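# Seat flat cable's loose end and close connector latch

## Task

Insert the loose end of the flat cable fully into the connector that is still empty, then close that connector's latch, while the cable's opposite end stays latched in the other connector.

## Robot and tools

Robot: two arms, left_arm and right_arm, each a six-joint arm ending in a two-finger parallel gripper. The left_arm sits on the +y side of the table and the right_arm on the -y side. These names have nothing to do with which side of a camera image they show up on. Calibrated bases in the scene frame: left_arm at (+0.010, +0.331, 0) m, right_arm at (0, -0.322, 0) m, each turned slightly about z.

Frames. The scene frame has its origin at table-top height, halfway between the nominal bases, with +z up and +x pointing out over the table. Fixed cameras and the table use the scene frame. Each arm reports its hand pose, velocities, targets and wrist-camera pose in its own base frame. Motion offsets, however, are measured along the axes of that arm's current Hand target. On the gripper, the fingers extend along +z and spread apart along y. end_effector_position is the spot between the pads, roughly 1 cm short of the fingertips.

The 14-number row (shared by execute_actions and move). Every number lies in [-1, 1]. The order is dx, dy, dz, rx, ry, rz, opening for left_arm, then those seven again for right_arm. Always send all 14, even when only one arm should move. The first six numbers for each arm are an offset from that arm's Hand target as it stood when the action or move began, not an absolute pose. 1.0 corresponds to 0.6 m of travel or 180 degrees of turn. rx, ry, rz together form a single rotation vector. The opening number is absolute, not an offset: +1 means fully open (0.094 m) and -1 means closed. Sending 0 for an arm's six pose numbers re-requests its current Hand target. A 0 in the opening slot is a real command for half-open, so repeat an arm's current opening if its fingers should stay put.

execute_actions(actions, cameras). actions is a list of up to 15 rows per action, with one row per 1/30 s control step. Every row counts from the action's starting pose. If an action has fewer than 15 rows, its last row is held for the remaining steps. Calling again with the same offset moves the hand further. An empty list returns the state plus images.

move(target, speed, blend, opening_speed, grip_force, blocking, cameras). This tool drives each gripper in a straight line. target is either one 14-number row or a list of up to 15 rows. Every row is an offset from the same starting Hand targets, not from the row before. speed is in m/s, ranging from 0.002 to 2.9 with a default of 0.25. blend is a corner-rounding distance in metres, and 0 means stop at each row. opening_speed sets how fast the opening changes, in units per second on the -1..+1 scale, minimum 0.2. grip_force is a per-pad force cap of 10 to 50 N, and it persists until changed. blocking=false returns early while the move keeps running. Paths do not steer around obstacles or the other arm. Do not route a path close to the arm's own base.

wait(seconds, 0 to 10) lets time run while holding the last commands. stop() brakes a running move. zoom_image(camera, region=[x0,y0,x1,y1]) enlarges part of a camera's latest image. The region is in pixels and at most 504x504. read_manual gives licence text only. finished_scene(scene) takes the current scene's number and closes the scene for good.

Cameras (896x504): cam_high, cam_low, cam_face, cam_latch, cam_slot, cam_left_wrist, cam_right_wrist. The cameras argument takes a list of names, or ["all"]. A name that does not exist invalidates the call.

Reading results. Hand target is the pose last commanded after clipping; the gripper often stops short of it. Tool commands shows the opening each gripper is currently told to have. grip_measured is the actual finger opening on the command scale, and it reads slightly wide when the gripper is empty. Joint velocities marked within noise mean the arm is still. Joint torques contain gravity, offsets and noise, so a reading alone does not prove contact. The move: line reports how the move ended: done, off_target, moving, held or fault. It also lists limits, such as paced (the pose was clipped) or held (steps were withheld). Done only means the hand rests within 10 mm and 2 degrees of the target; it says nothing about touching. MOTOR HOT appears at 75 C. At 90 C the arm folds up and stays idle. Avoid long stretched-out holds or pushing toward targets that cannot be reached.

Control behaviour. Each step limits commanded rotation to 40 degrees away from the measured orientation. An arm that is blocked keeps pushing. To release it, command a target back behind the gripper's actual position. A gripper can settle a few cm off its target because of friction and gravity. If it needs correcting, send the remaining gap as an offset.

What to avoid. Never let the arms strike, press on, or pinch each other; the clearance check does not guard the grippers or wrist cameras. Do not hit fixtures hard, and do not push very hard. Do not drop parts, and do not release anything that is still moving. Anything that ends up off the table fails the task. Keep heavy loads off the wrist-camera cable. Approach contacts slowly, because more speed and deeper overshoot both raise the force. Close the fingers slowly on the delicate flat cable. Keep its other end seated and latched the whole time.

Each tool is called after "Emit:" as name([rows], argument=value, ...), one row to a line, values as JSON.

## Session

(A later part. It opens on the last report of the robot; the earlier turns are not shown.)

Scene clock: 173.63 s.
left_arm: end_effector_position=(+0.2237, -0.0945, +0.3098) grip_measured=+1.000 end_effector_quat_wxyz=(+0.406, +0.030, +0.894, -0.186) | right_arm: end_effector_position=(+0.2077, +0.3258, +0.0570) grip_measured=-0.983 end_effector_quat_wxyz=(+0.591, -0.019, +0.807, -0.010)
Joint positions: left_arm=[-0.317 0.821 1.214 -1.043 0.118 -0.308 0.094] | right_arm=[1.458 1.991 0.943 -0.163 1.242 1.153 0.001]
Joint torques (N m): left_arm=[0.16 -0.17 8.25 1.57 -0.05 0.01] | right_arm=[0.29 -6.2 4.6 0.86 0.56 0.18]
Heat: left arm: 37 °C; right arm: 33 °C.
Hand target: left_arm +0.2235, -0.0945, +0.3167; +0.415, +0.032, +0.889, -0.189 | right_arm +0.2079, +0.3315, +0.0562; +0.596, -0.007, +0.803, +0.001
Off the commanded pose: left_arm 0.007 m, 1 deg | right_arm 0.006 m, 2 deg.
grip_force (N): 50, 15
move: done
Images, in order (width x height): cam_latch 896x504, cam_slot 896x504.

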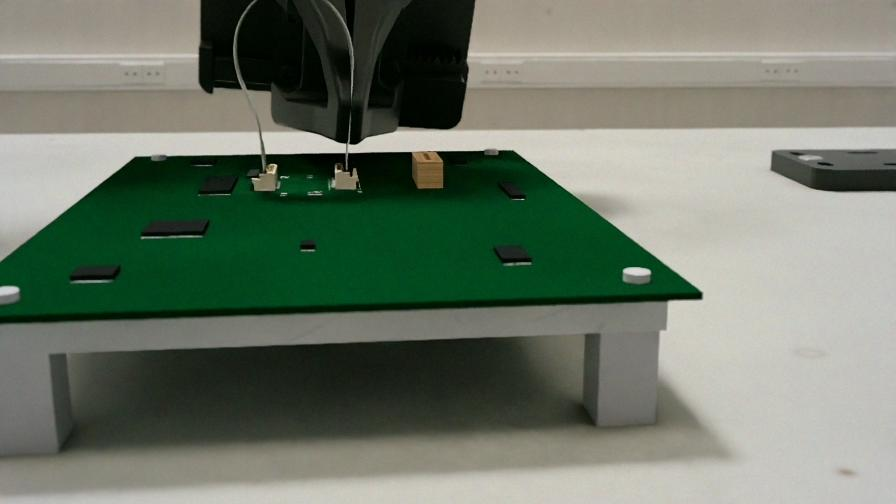

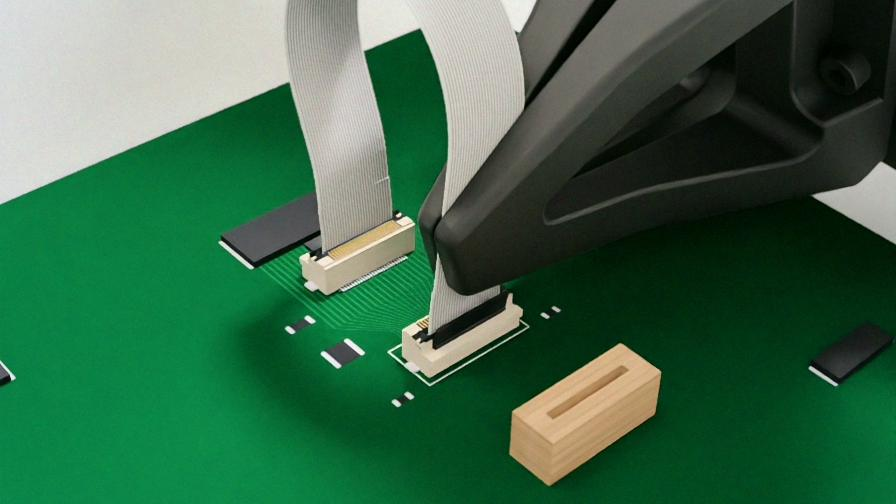

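Emit:
move(target=[0,0,0,0,0,0,1,0.0032,0.0067,0.001,0,0,-0.02,-1], speed=0.02, cameras=["cam_latch","cam_slot","cam_face"])

Emit:
zoom_image(camera="cam_latch", region=[315, 145, 375, 195])

Emit:
zoom_image(camera="cam_slot", region=[400, 270, 520, 390])

Scene clock: 189.57 s.
left_arm: end_effector_position=(+0.2237, -0.0945, +0.3098) grip_measured=+1.000 end_effector_quat_wxyz=(+0.406, +0.030, +0.894, -0.186) | right_arm: end_effector_position=(+0.2077, +0.3274, +0.0568) grip_measured=-0.983 end_effector_quat_wxyz=(+0.596, -0.040, +0.801, -0.029)
Joint positions: left_arm=[-0.317 0.821 1.214 -1.043 0.118 -0.308 0.094] | right_arm=[1.461 2.007 0.954 -0.164 1.26 1.104 0.001]
Joint torques (N m): left_arm=[0.05 -0.27 8.24 1.58 -0.01 0.02] | right_arm=[0.1 -6.17 5.22 0.81 0.43 0.09]
Heat: left arm: 37 °C; right arm: 32 °C.
Hand target: left_arm +0.2235, -0.0945, +0.3167; +0.415, +0.032, +0.889, -0.189 | right_arm +0.2079, +0.3354, +0.0542; +0.596, -0.032, +0.802, -0.018
Off the commanded pose: left_arm 0.007 m, 1 deg | right_arm 0.009 m, 2 deg.
grip_force (N): 50, 15
move: done
Images, in order (width x height): cam_face 896x504, cam_latch 896x504, cam_slot 896x504.

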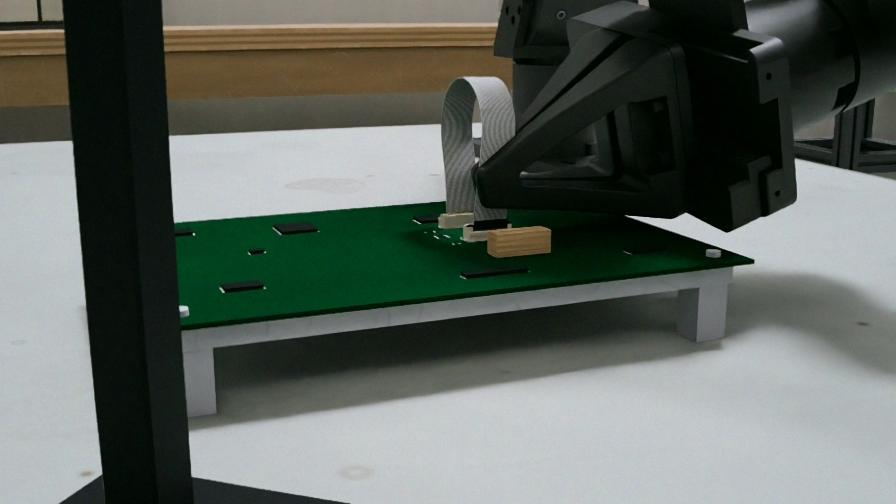

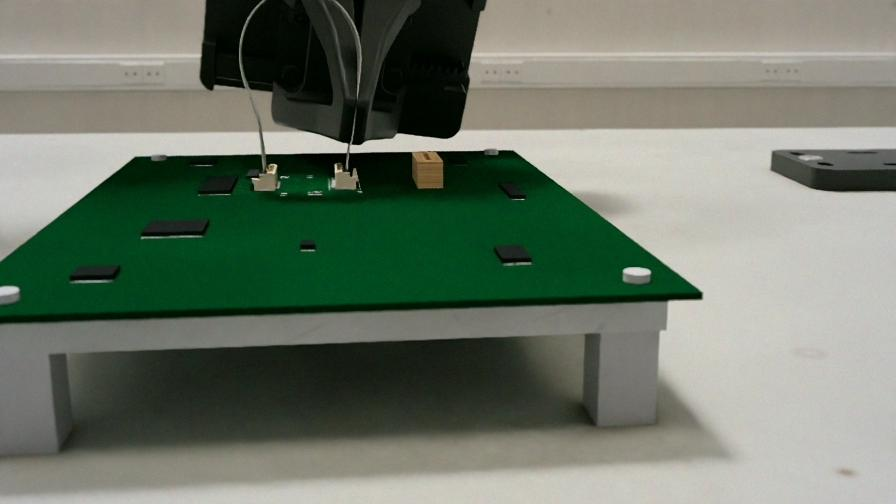

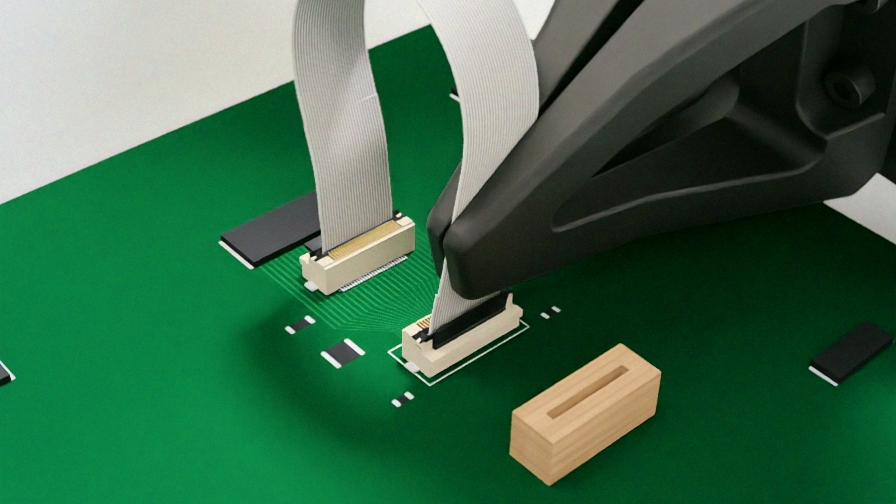

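Scaled by 8.400 from the camera's 896x504 image, which has a finer 1280x720 frame.

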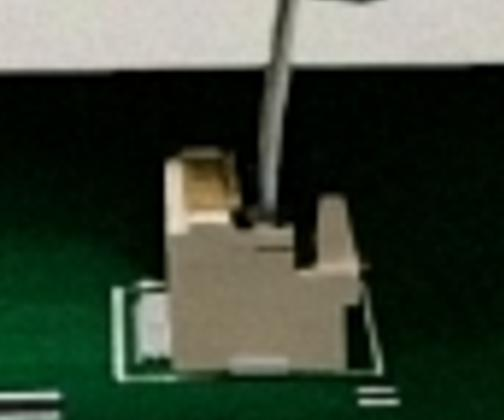

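Scaled by 4.200 from the camera's 896x504 image, which has a finer 1280x720 frame.

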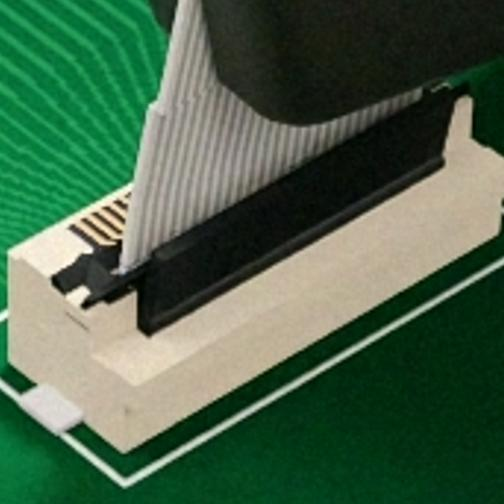

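Emit:
move(target=[0,0,0,0,0,0,1,0.0032,0.0067,0.001,0,0,-0.03,-1], speed=0.02, cameras=["cam_latch","cam_slot"])

Emit:
zoom_image(camera="cam_latch", region=[305, 125, 385, 195])

Emit:
zoom_image(camera="cam_slot", region=[400, 240, 550, 390])

Scene clock: 193.13 s.
left_arm: end_effector_position=(+0.2237, -0.0945, +0.3098) grip_measured=+1.000 end_effector_quat_wxyz=(+0.406, +0.030, +0.894, -0.186) | right_arm: end_effector_position=(+0.2075, +0.3291, +0.0564) grip_measured=-0.983 end_effector_quat_wxyz=(+0.598, -0.080, +0.795, -0.063)
Joint positions: left_arm=[-0.317 0.821 1.214 -1.043 0.118 -0.308 0.094] | right_arm=[1.464 2.023 0.97 -0.181 1.272 1.014 0.001]
Joint torques (N m): left_arm=[0.03 -0.16 8.35 1.6 -0.02 0.04] | right_arm=[0.05 -6.2 5.35 0.88 0.33 0.12]
Heat: left arm: 37 °C; right arm: 32 °C.
Hand target: left_arm +0.2235, -0.0945, +0.3167; +0.415, +0.032, +0.889, -0.189 | right_arm +0.2078, +0.3394, +0.0519; +0.594, -0.070, +0.800, -0.046
Off the commanded pose: left_arm 0.007 m, 1 deg | right_arm 0.011 m, 2 deg.
grip_force (N): 50, 15
move: off_target (right_arm)
Images, in order (width x height): cam_latch 896x504, cam_slot 896x504.

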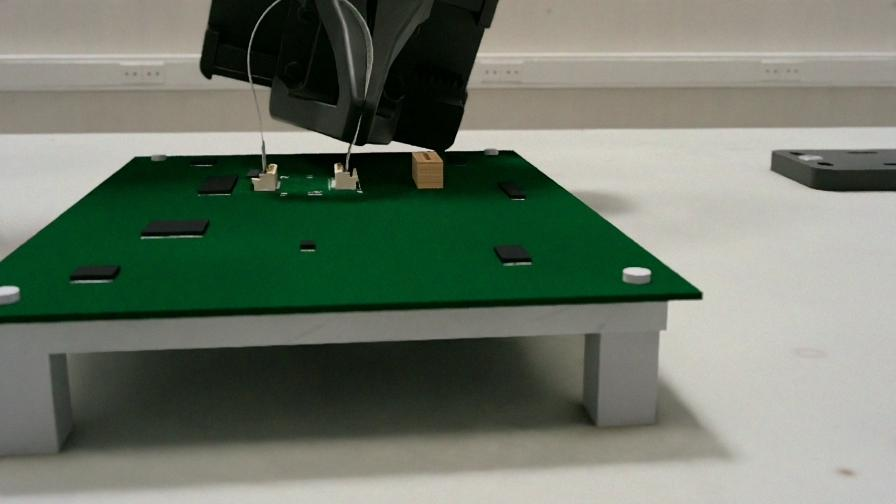

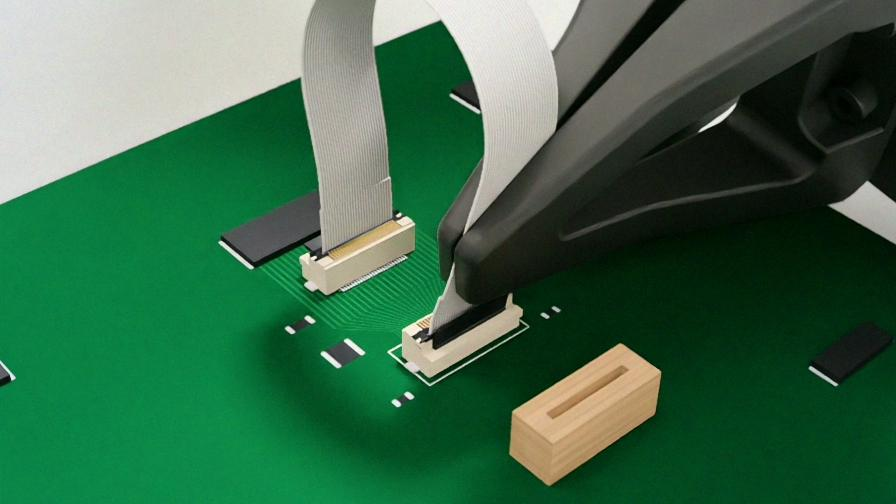

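Scaled by 6.300 from the camera's 896x504 image, which has a finer 1280x720 frame.

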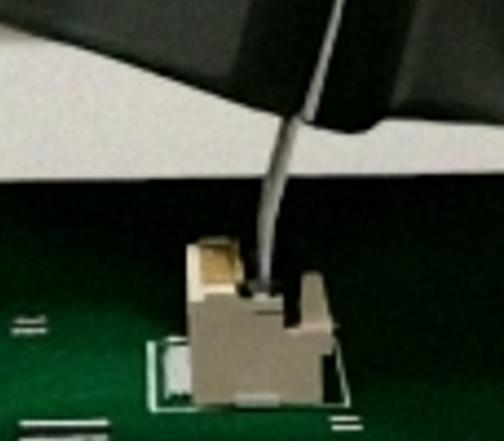

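Scaled by 3.360 from the camera's 896x504 image, which has a finer 1280x720 frame.

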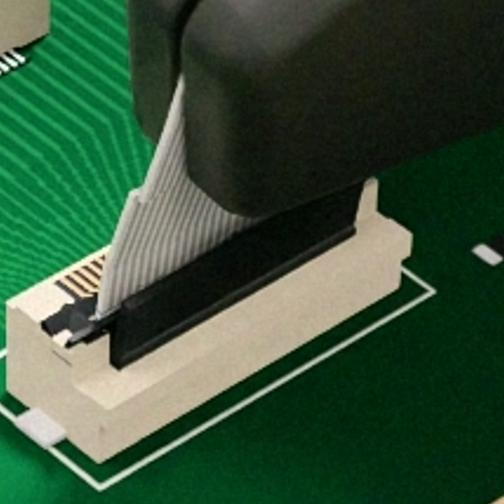

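Emit:
move(target=[0,0,0,0,0,0,1,0.004,0.006,0.001,0,0,-0.04,-1], speed=0.02, cameras=["cam_latch","cam_slot","cam_face"])

Emit:
zoom_image(camera="cam_latch", region=[305, 125, 385, 195])

Emit:
zoom_image(camera="cam_slot", region=[400, 240, 550, 390])

Emit:
zoom_image(camera="cam_face", region=[430, 170, 530, 260])

Scene clock: 202.17 s.
left_arm: end_effector_position=(+0.2237, -0.0945, +0.3098) grip_measured=+1.000 end_effector_quat_wxyz=(+0.406, +0.030, +0.894, -0.186) | right_arm: end_effector_position=(+0.2074, +0.3306, +0.0557) grip_measured=-0.983 end_effector_quat_wxyz=(+0.595, -0.130, +0.786, -0.104)
Joint positions: left_arm=[-0.317 0.821 1.214 -1.043 0.118 -0.308 0.094] | right_arm=[1.467 2.038 0.983 -0.193 1.283 0.898 0.001]
Joint torques (N m): left_arm=[0.14 -0.32 8.29 1.58 -0.01 0] | right_arm=[0.01 -6.06 5.42 0.95 0.25 0.1]
Heat: left arm: 38 °C; right arm: 33 °C.
Hand target: left_arm +0.2235, -0.0945, +0.3167; +0.415, +0.032, +0.889, -0.189 | right_arm +0.2075, +0.3424, +0.0488; +0.590, -0.120, +0.794, -0.083
Off the commanded pose: left_arm 0.007 m, 1 deg | right_arm 0.014 m, 3 deg.
grip_force (N): 50, 15
move: off_target (right_arm)
Images, in order (width x height): cam_face 896x504, cam_latch 896x504, cam_slot 896x504.

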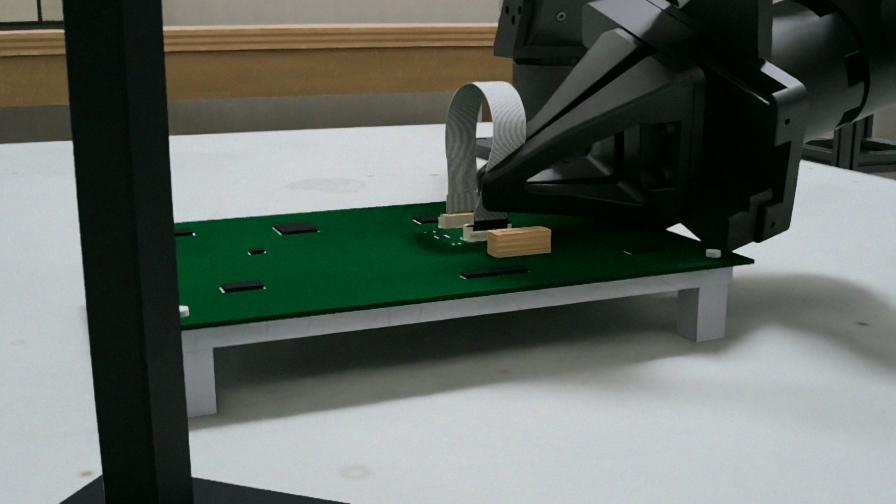

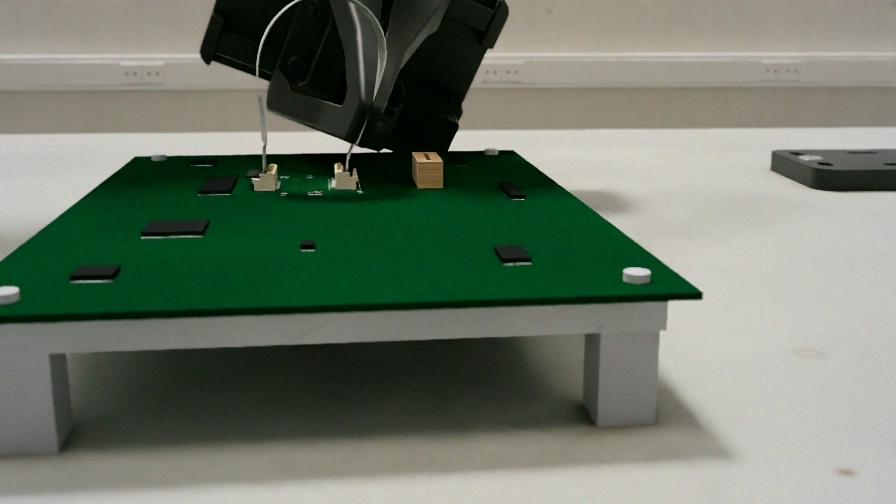

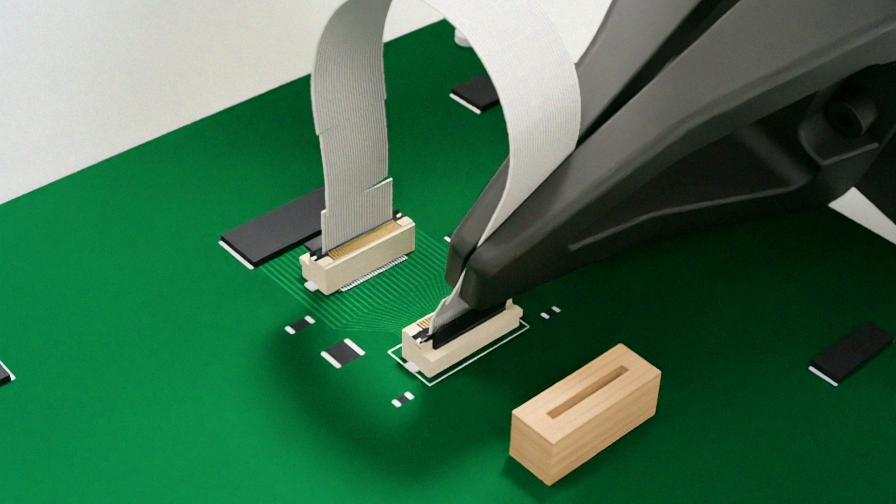

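Scaled by 6.300 from the camera's 896x504 image, which has a finer 1280x720 frame.

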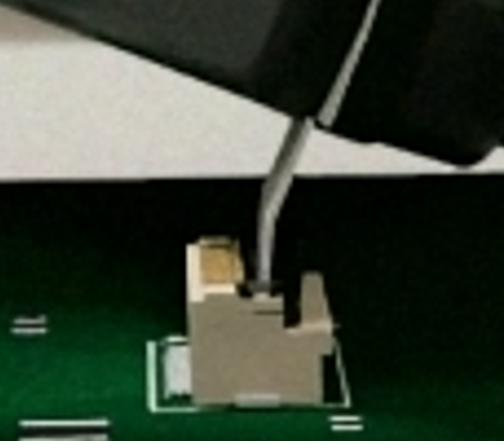

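Scaled by 3.360 from the camera's 896x504 image, which has a finer 1280x720 frame.

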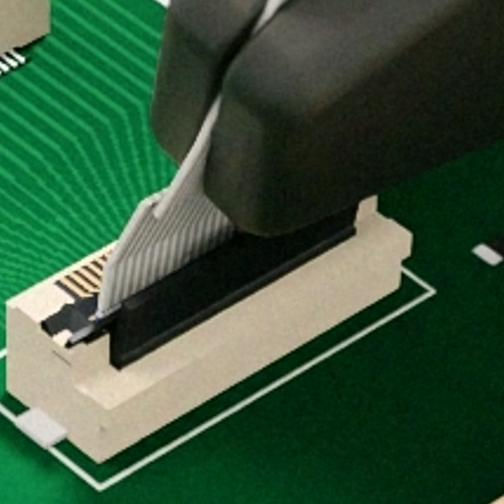

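Scaled by 5.040 from the camera's 896x504 image, which has a finer 1280x720 frame.

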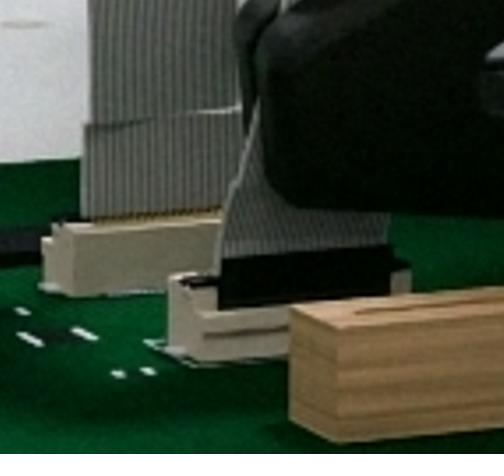

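Emit:
move(target=[0,0,0,0,0,0,1,0.006,0.0075,0.0012,0,0,-0.045,-1], speed=0.02, cameras=["cam_latch","cam_slot"])

Emit:
zoom_image(camera="cam_latch", region=[305, 125, 385, 195])

Emit:
zoom_image(camera="cam_slot", region=[400, 240, 550, 390])

Scene clock: 208.90 s.
left_arm: end_effector_position=(+0.2237, -0.0945, +0.3098) grip_measured=+1.000 end_effector_quat_wxyz=(+0.406, +0.030, +0.894, -0.186) | right_arm: end_effector_position=(+0.2072, +0.3326, +0.0554) grip_measured=-0.984 end_effector_quat_wxyz=(+0.586, -0.179, +0.778, -0.143)
Joint positions: left_arm=[-0.317 0.821 1.214 -1.043 0.118 -0.308 0.094] | right_arm=[1.467 2.045 1 -0.218 1.28 0.785 0.001]
Joint torques (N m): left_arm=[0.1 -0.25 8.21 1.61 0.01 -0.01] | right_arm=[0.27 -5.04 5.29 1.1 0.29 -0.06]
Heat: left arm: 38 °C; right arm: 33 °C.
Hand target: left_arm +0.2235, -0.0945, +0.3167; +0.415, +0.032, +0.889, -0.189 | right_arm +0.2067, +0.3458, +0.0442; +0.583, -0.175, +0.784, -0.124
Off the commanded pose: left_arm 0.007 m, 1 deg | right_arm 0.017 m, 2 deg.
grip_force (N): 50, 15
move: off_target (right_arm)
Images, in order (width x height): cam_latch 896x504, cam_slot 896x504.

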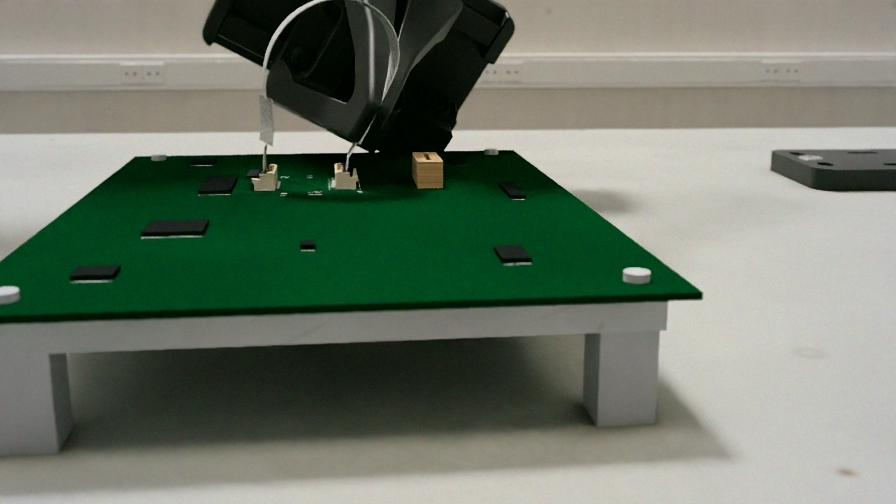

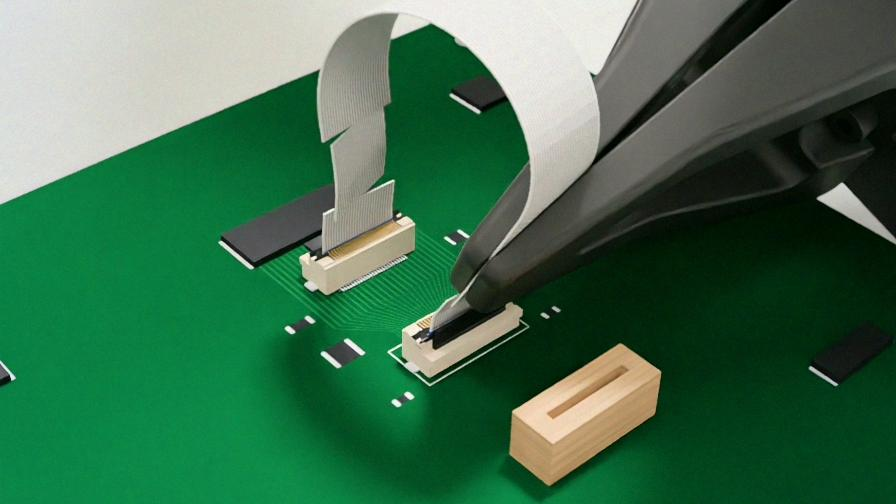

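Scaled by 6.300 from the camera's 896x504 image, which has a finer 1280x720 frame.

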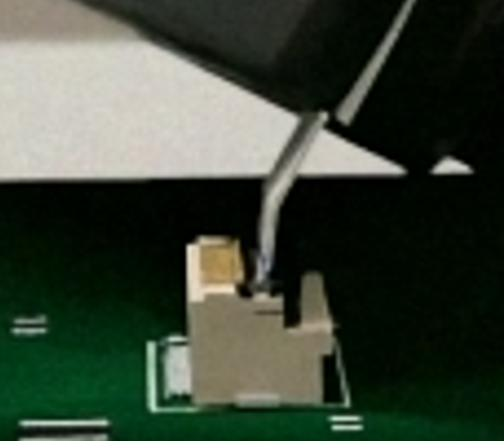

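Scaled by 3.360 from the camera's 896x504 image, which has a finer 1280x720 frame.

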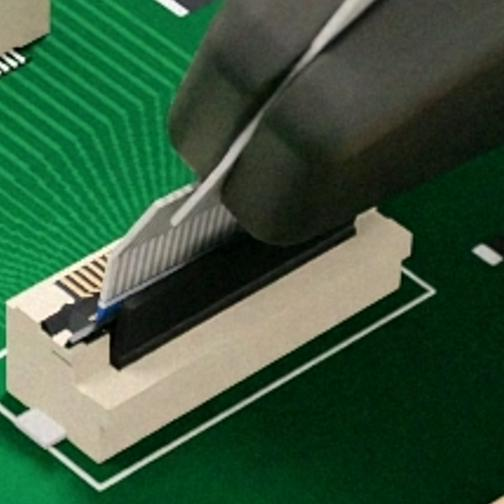

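Emit:
move(target=[0,0,0,0,0,0,1,-0.0068,-0.0197,-0.0045,0,0,0.08,-1], speed=0.03)

Emit:
move(target=[0,0,0,0,0,0,1,0,0,0,0,0,0.0,-0.93], speed=0.03, opening_speed=0.2, cameras=["cam_latch","cam_slot","cam_face"])

Emit:
zoom_image(camera="cam_latch", region=[305, 125, 385, 195])

Emit:
zoom_image(camera="cam_slot", region=[400, 240, 550, 390])

Scene clock: 223.17 s.
left_arm: end_effector_position=(+0.2237, -0.0945, +0.3098) grip_measured=+1.000 end_effector_quat_wxyz=(+0.406, +0.030, +0.894, -0.186) | right_arm: end_effector_position=(+0.2074, +0.3301, +0.0565) grip_measured=-0.984 end_effector_quat_wxyz=(+0.601, -0.096, +0.789, -0.085)
Joint positions: left_arm=[-0.317 0.821 1.214 -1.043 0.118 -0.308 0.094] | right_arm=[1.468 2.045 0.997 -0.228 1.292 1.003 0.001]
Joint torques (N m): left_arm=[0.13 -0.35 8.32 1.58 -0.05 0.01] | right_arm=[-0.09 -8.36 3.06 1.03 0.19 0.24]
Heat: left arm: 38 °C; right arm: 33 °C.
Hand target: left_arm +0.2235, -0.0945, +0.3167; +0.415, +0.032, +0.889, -0.189 | right_arm +0.2068, +0.3367, +0.0532; +0.594, -0.076, +0.799, -0.051
Off the commanded pose: left_arm 0.007 m, 1 deg | right_arm 0.007 m, 5 deg.
grip_force (N): 50, 15
move: off_target (right_arm)

Scene clock: 223.77 s.
left_arm: end_effector_position=(+0.2237, -0.0945, +0.3098) grip_measured=+1.000 end_effector_quat_wxyz=(+0.406, +0.030, +0.894, -0.186) | right_arm: end_effector_position=(+0.2072, +0.3325, +0.0555) grip_measured=-0.932 end_effector_quat_wxyz=(+0.599, -0.091, +0.792, -0.077)
Joint positions: left_arm=[-0.317 0.821 1.214 -1.043 0.118 -0.308 0.094] | right_arm=[1.468 2.045 0.997 -0.212 1.283 1.005 0.003]
Joint torques (N m): left_arm=[0.02 -0.16 8.36 1.59 -0.05 0.03] | right_arm=[-0.12 -8.43 2.86 0.96 0.26 0.18]
Heat: left arm: 38 °C; right arm: 33 °C.
Hand target: left_arm +0.2235, -0.0945, +0.3167; +0.415, +0.032, +0.889, -0.189 | right_arm +0.2068, +0.3367, +0.0533; +0.594, -0.076, +0.799, -0.051
Off the commanded pose: left_arm 0.007 m, 1 deg | right_arm 0.005 m, 4 deg.
grip_force (N): 50, 15
move: off_target (right_arm)
Images, in order (width x height): cam_face 896x504, cam_latch 896x504, cam_slot 896x504.

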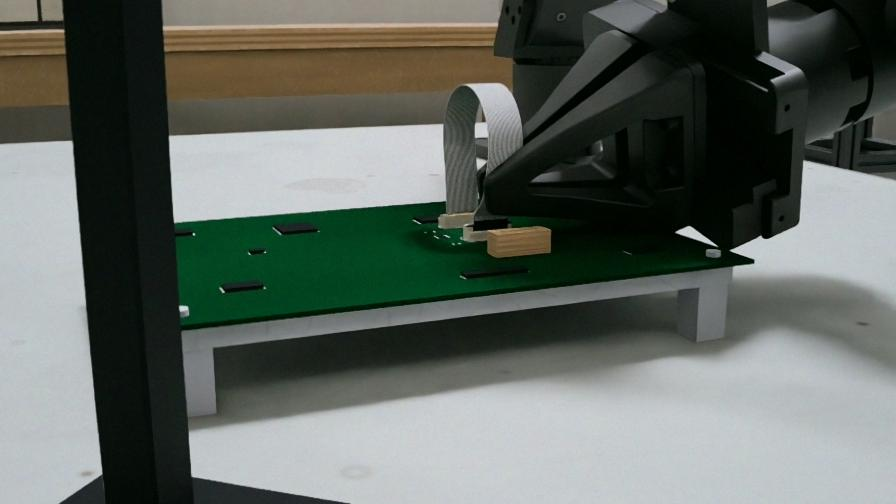

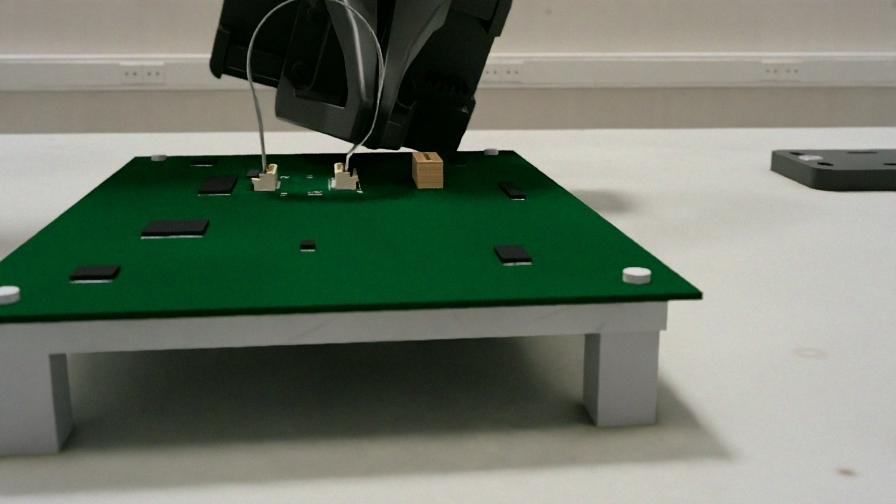

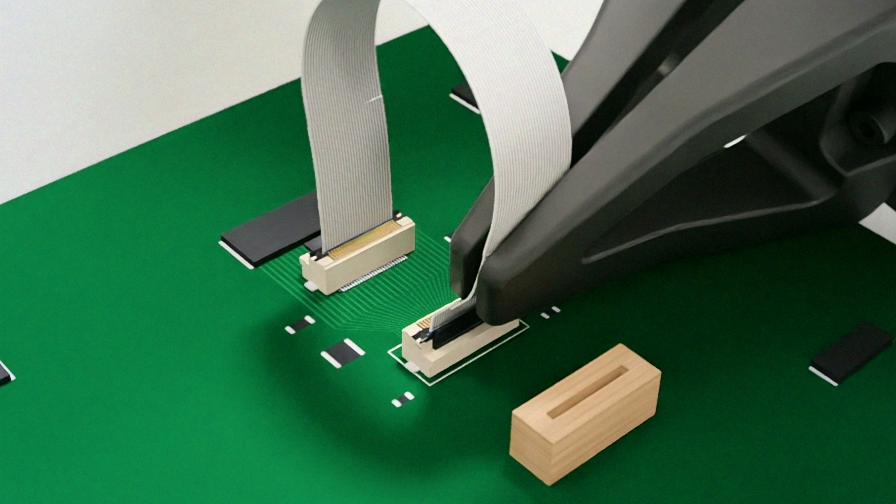

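Scaled by 6.300 from the camera's 896x504 image, which has a finer 1280x720 frame.

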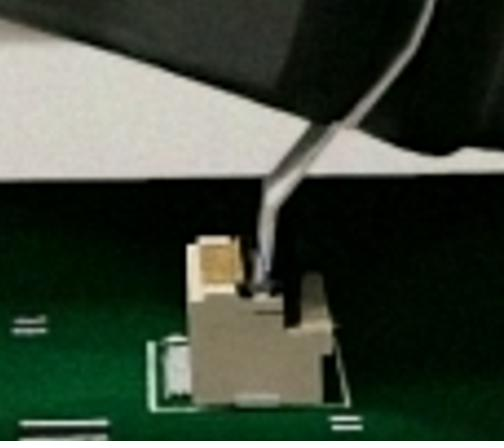

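Scaled by 3.360 from the camera's 896x504 image, which has a finer 1280x720 frame.

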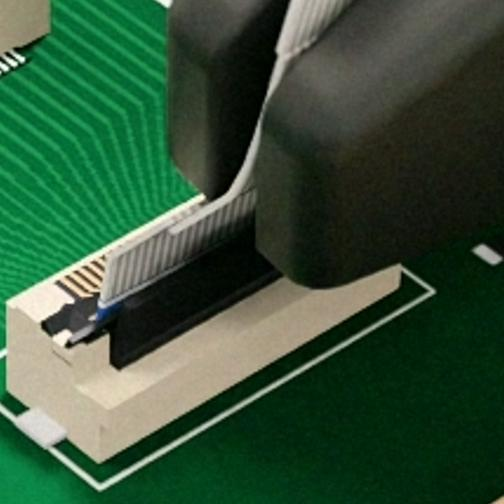

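Emit:
move(target=[0,0,0,0,0,0,1,0,-0.0137,-0.001,0,0,0.06,-0.86], speed=0.03, opening_speed=0.2, cameras=["cam_latch","cam_slot"])

Emit:
zoom_image(camera="cam_latch", region=[305, 125, 385, 195])

Emit:
zoom_image(camera="cam_slot", region=[400, 240, 550, 390])

Scene clock: 230.20 s.
left_arm: end_effector_position=(+0.2237, -0.0945, +0.3098) grip_measured=+1.000 end_effector_quat_wxyz=(+0.406, +0.030, +0.894, -0.186) | right_arm: end_effector_position=(+0.2061, +0.3288, +0.0515) grip_measured=-0.862 end_effector_quat_wxyz=(+0.600, -0.013, +0.800, -0.010)
Joint positions: left_arm=[-0.317 0.821 1.214 -1.043 0.118 -0.308 0.094] | right_arm=[1.468 2.033 0.959 -0.158 1.269 1.184 0.006]
Joint torques (N m): left_arm=[-0.05 -0.28 8.23 1.59 -0.06 0.04] | right_arm=[-0.34 -9.51 2.47 0.77 0.35 0.11]
Heat: left arm: 38 °C; right arm: 34 °C.
Hand target: left_arm +0.2235, -0.0945, +0.3167; +0.415, +0.032, +0.889, -0.189 | right_arm +0.2067, +0.3286, +0.0547; +0.596, +0.000, +0.803, +0.005
Off the commanded pose: left_arm 0.007 m, 1 deg | right_arm 0.003 m, 2 deg.
grip_force (N): 50, 15
move: done
Images, in order (width x height): cam_latch 896x504, cam_slot 896x504.

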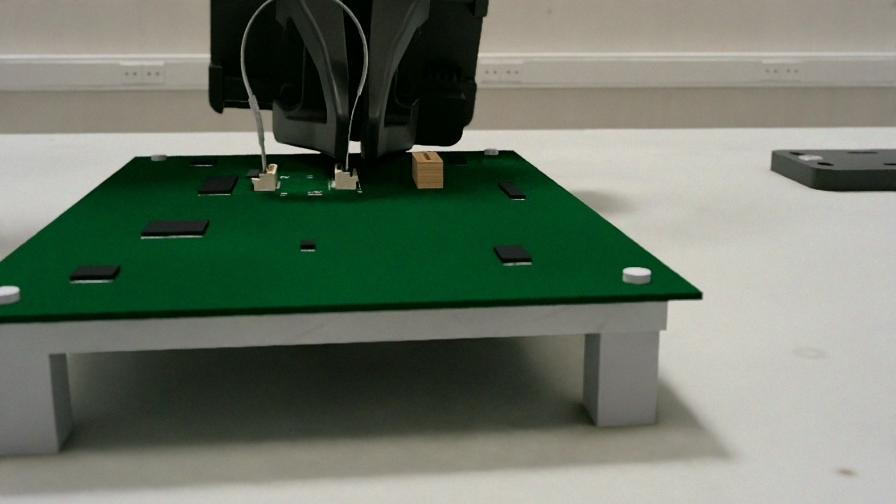

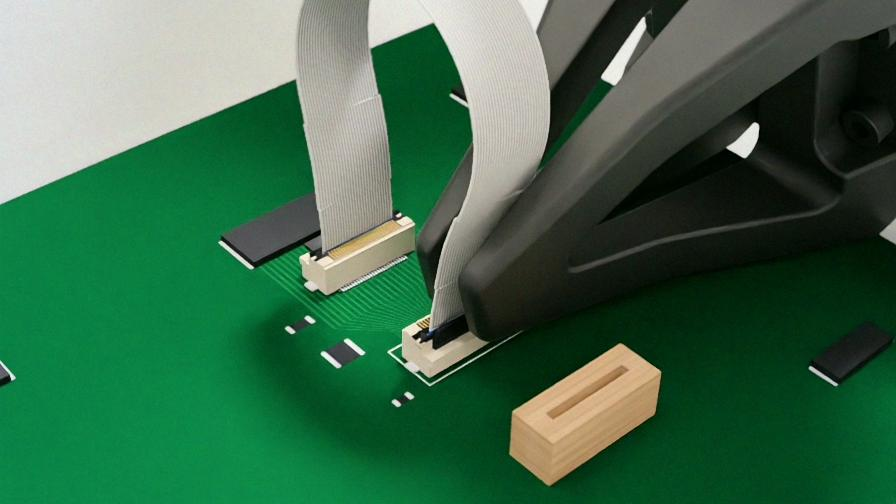

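Scaled by 6.300 from the camera's 896x504 image, which has a finer 1280x720 frame.

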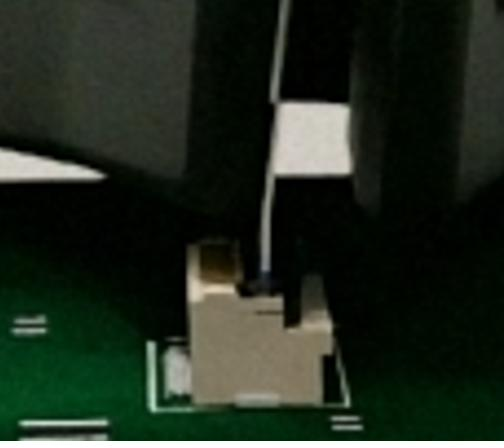

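Scaled by 3.360 from the camera's 896x504 image, which has a finer 1280x720 frame.

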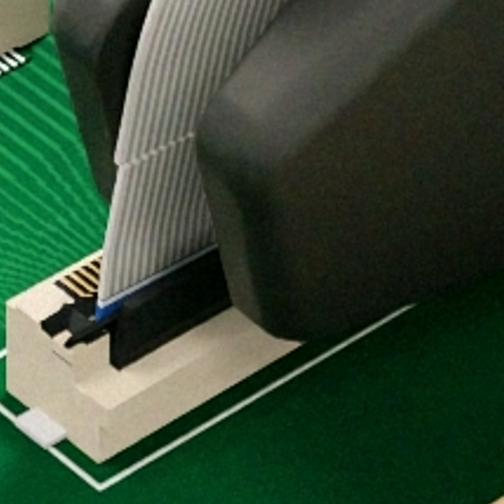

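Emit:
move(target=[0,0,0,0,0,0,1,-0.0128,-0.005,-0.0039,0,0,0,-0.86], speed=0.03, cameras=["cam_latch","cam_slot"])

Emit:
zoom_image(camera="cam_latch", region=[305, 125, 385, 195])

Emit:
zoom_image(camera="cam_slot", region=[400, 240, 550, 390])

Scene clock: 235.73 s.
left_arm: end_effector_position=(+0.2237, -0.0945, +0.3098) grip_measured=+1.000 end_effector_quat_wxyz=(+0.406, +0.030, +0.894, -0.186) | right_arm: end_effector_position=(+0.2044, +0.3278, +0.0500) grip_measured=-0.862 end_effector_quat_wxyz=(+0.589, -0.015, +0.808, -0.003)
Joint positions: left_arm=[-0.317 0.821 1.214 -1.043 0.118 -0.308 0.094] | right_arm=[1.468 2.014 0.946 -0.158 1.24 1.185 0.006]
Joint torques (N m): left_arm=[0.13 -0.31 8.34 1.58 -0.01 0.01] | right_arm=[-0.46 -10.48 2.8 0.61 0.59 0.06]
Heat: left arm: 38 °C; right arm: 34 °C.
Hand target: left_arm +0.2235, -0.0945, +0.3167; +0.415, +0.032, +0.889, -0.189 | right_arm +0.2067, +0.3256, +0.0627; +0.596, +0.000, +0.803, +0.006
Off the commanded pose: left_arm 0.007 m, 1 deg | right_arm 0.013 m, 2 deg.
grip_force (N): 50, 15
move: off_target (right_arm)
Images, in order (width x height): cam_latch 896x504, cam_slot 896x504.

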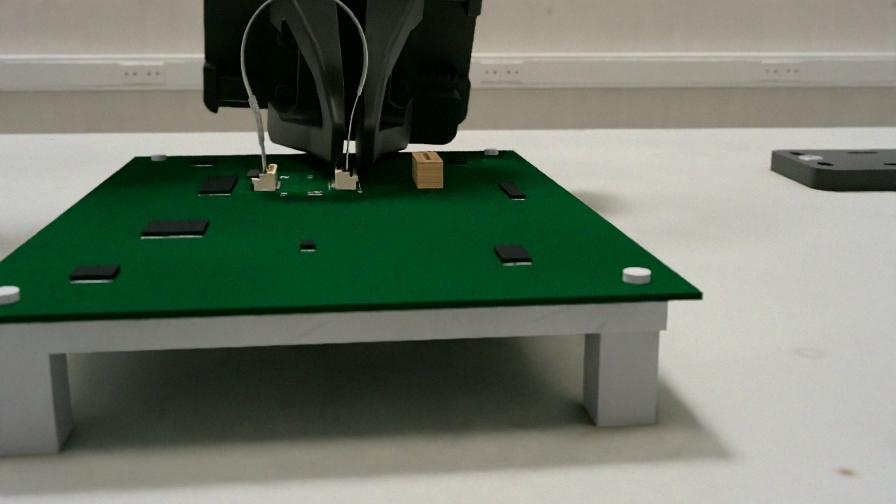

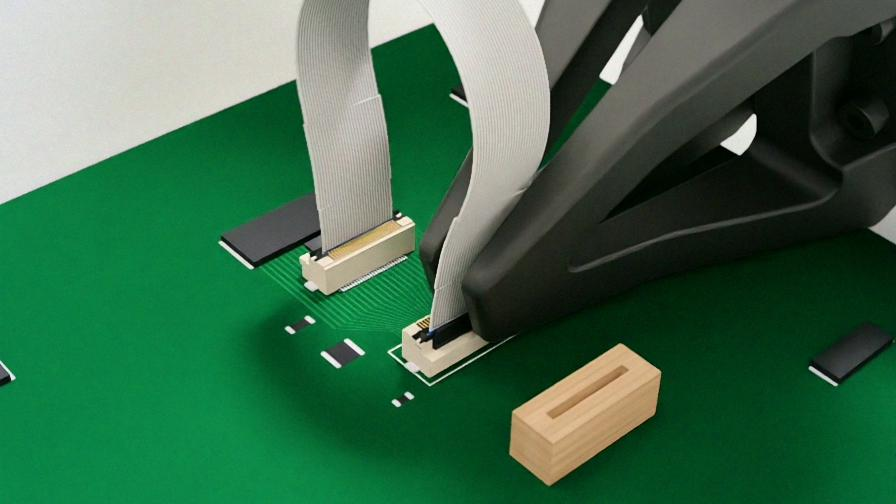

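Scaled by 6.300 from the camera's 896x504 image, which has a finer 1280x720 frame.

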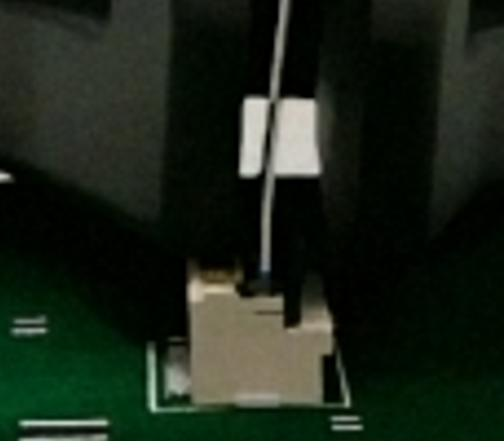

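Scaled by 3.360 from the camera's 896x504 image, which has a finer 1280x720 frame.

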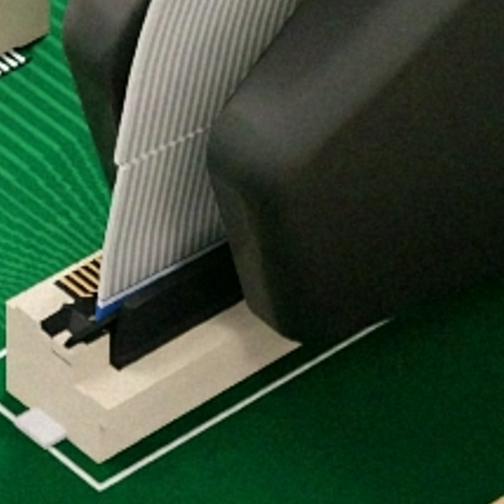

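Emit:
move(target=[0,0,0,0,0,0,1,-0.0096,-0.002,-0.0029,0,0,0,-0.86], speed=0.03, cameras=[])

Scene clock: 237.87 s.
left_arm: end_effector_position=(+0.2237, -0.0945, +0.3098) grip_measured=+1.000 end_effector_quat_wxyz=(+0.406, +0.030, +0.894, -0.186) | right_arm: end_effector_position=(+0.2038, +0.3280, +0.0544) grip_measured=-0.862 end_effector_quat_wxyz=(+0.586, -0.015, +0.810, +0.000)
Joint positions: left_arm=[-0.317 0.821 1.214 -1.043 0.118 -0.308 0.094] | right_arm=[1.468 1.994 0.946 -0.172 1.231 1.183 0.006]
Joint torques (N m): left_arm=[0.09 -0.25 8.34 1.59 -0.02 -0.01] | right_arm=[-0.5 -10.51 2.91 0.58 0.67 0.06]
Heat: left arm: 38 °C; right arm: 34 °C.
Hand target: left_arm +0.2235, -0.0945, +0.3167; +0.415, +0.032, +0.889, -0.189 | right_arm +0.2067, +0.3244, +0.0688; +0.596, +0.000, +0.803, +0.006
Off the commanded pose: left_arm 0.007 m, 1 deg | right_arm 0.015 m, 2 deg.
grip_force (N): 50, 15
move: off_target (right_arm)
No camera images: "cameras" was empty.

Emit:
move(target=[0,0,0,0,0,0,1,-0.0045,-0.004,0,0,0,0,-0.86], speed=0.03, cameras=[])

Scene clock: 239.40 s.
left_arm: end_effector_position=(+0.2237, -0.0945, +0.3098) grip_measured=+1.000 end_effector_quat_wxyz=(+0.406, +0.030, +0.894, -0.186) | right_arm: end_effector_position=(+0.2035, +0.3256, +0.0566) grip_measured=-0.862 end_effector_quat_wxyz=(+0.586, -0.017, +0.810, -0.001)
Joint positions: left_arm=[-0.317 0.821 1.214 -1.043 0.118 -0.308 0.094] | right_arm=[1.468 1.979 0.934 -0.173 1.229 1.175 0.006]
Joint torques (N m): left_arm=[0.02 -0.24 8.27 1.6 -0.06 0.02] | right_arm=[-0.73 -10.41 2.96 0.62 0.67 0.07]
Heat: left arm: 38 °C; right arm: 34 °C.
Hand target: left_arm +0.2235, -0.0945, +0.3167; +0.415, +0.032, +0.889, -0.189 | right_arm +0.2075, +0.3219, +0.0713; +0.596, +0.000, +0.803, +0.006
Off the commanded pose: left_arm 0.007 m, 1 deg | right_arm 0.016 m, 3 deg.
grip_force (N): 50, 15
move: off_target (right_arm)
No camera images: "cameras" was empty.

Emit:
move(target=[0,0,0,0,0,0,1,0,0,0,0,0,0,-1], speed=0.03, opening_speed=0.2, cameras=["cam_latch","cam_slot"])

Emit:
zoom_image(camera="cam_latch", region=[305, 125, 385, 195])

Emit:
zoom_image(camera="cam_slot", region=[400, 240, 550, 390])

Scene clock: 241.43 s.
left_arm: end_effector_position=(+0.2237, -0.0945, +0.3098) grip_measured=+1.000 end_effector_quat_wxyz=(+0.406, +0.030, +0.894, -0.186) | right_arm: end_effector_position=(+0.2035, +0.3257, +0.0565) grip_measured=-0.984 end_effector_quat_wxyz=(+0.585, -0.017, +0.811, -0.001)
Joint positions: left_arm=[-0.317 0.821 1.214 -1.043 0.118 -0.308 0.094] | right_arm=[1.468 1.979 0.934 -0.173 1.229 1.174 0.001]
Joint torques (N m): left_arm=[0.01 -0.32 8.17 1.59 -0.02 0.02] | right_arm=[-0.76 -10.41 2.95 0.62 0.68 0.06]
Heat: left arm: 38 °C; right arm: 34 °C.
Hand target: left_arm +0.2235, -0.0945, +0.3167; +0.415, +0.032, +0.889, -0.189 | right_arm +0.2075, +0.3219, +0.0713; +0.596, +0.000, +0.803, +0.005
Off the commanded pose: left_arm 0.007 m, 1 deg | right_arm 0.016 m, 3 deg.
grip_force (N): 50, 15
move: off_target (right_arm)
Images, in order (width x height): cam_latch 896x504, cam_slot 896x504.

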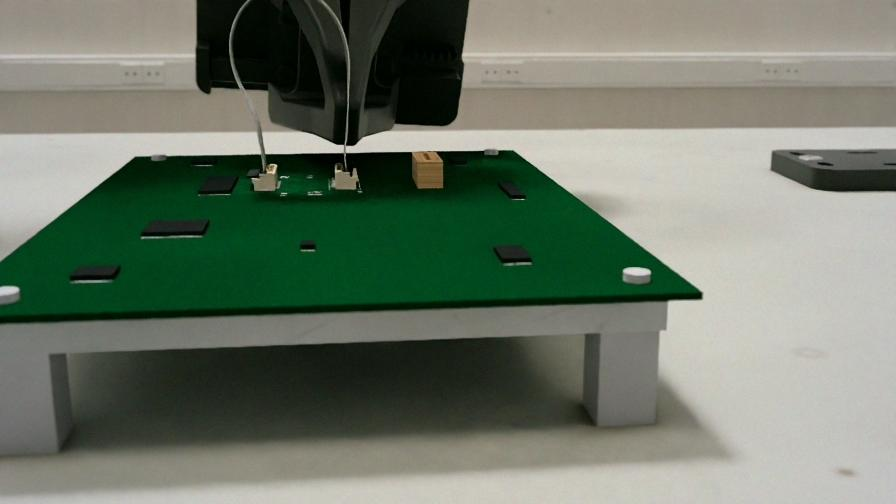

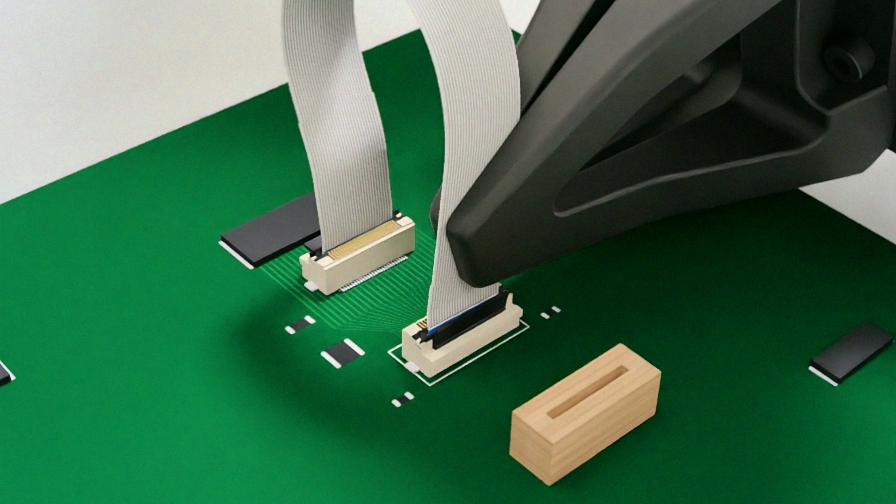

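Scaled by 6.300 from the camera's 896x504 image, which has a finer 1280x720 frame.

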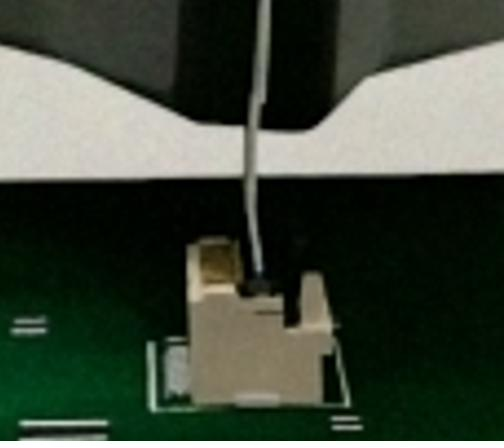

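Scaled by 3.360 from the camera's 896x504 image, which has a finer 1280x720 frame.

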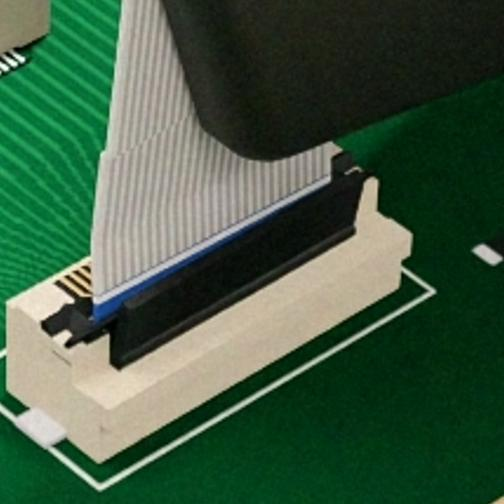

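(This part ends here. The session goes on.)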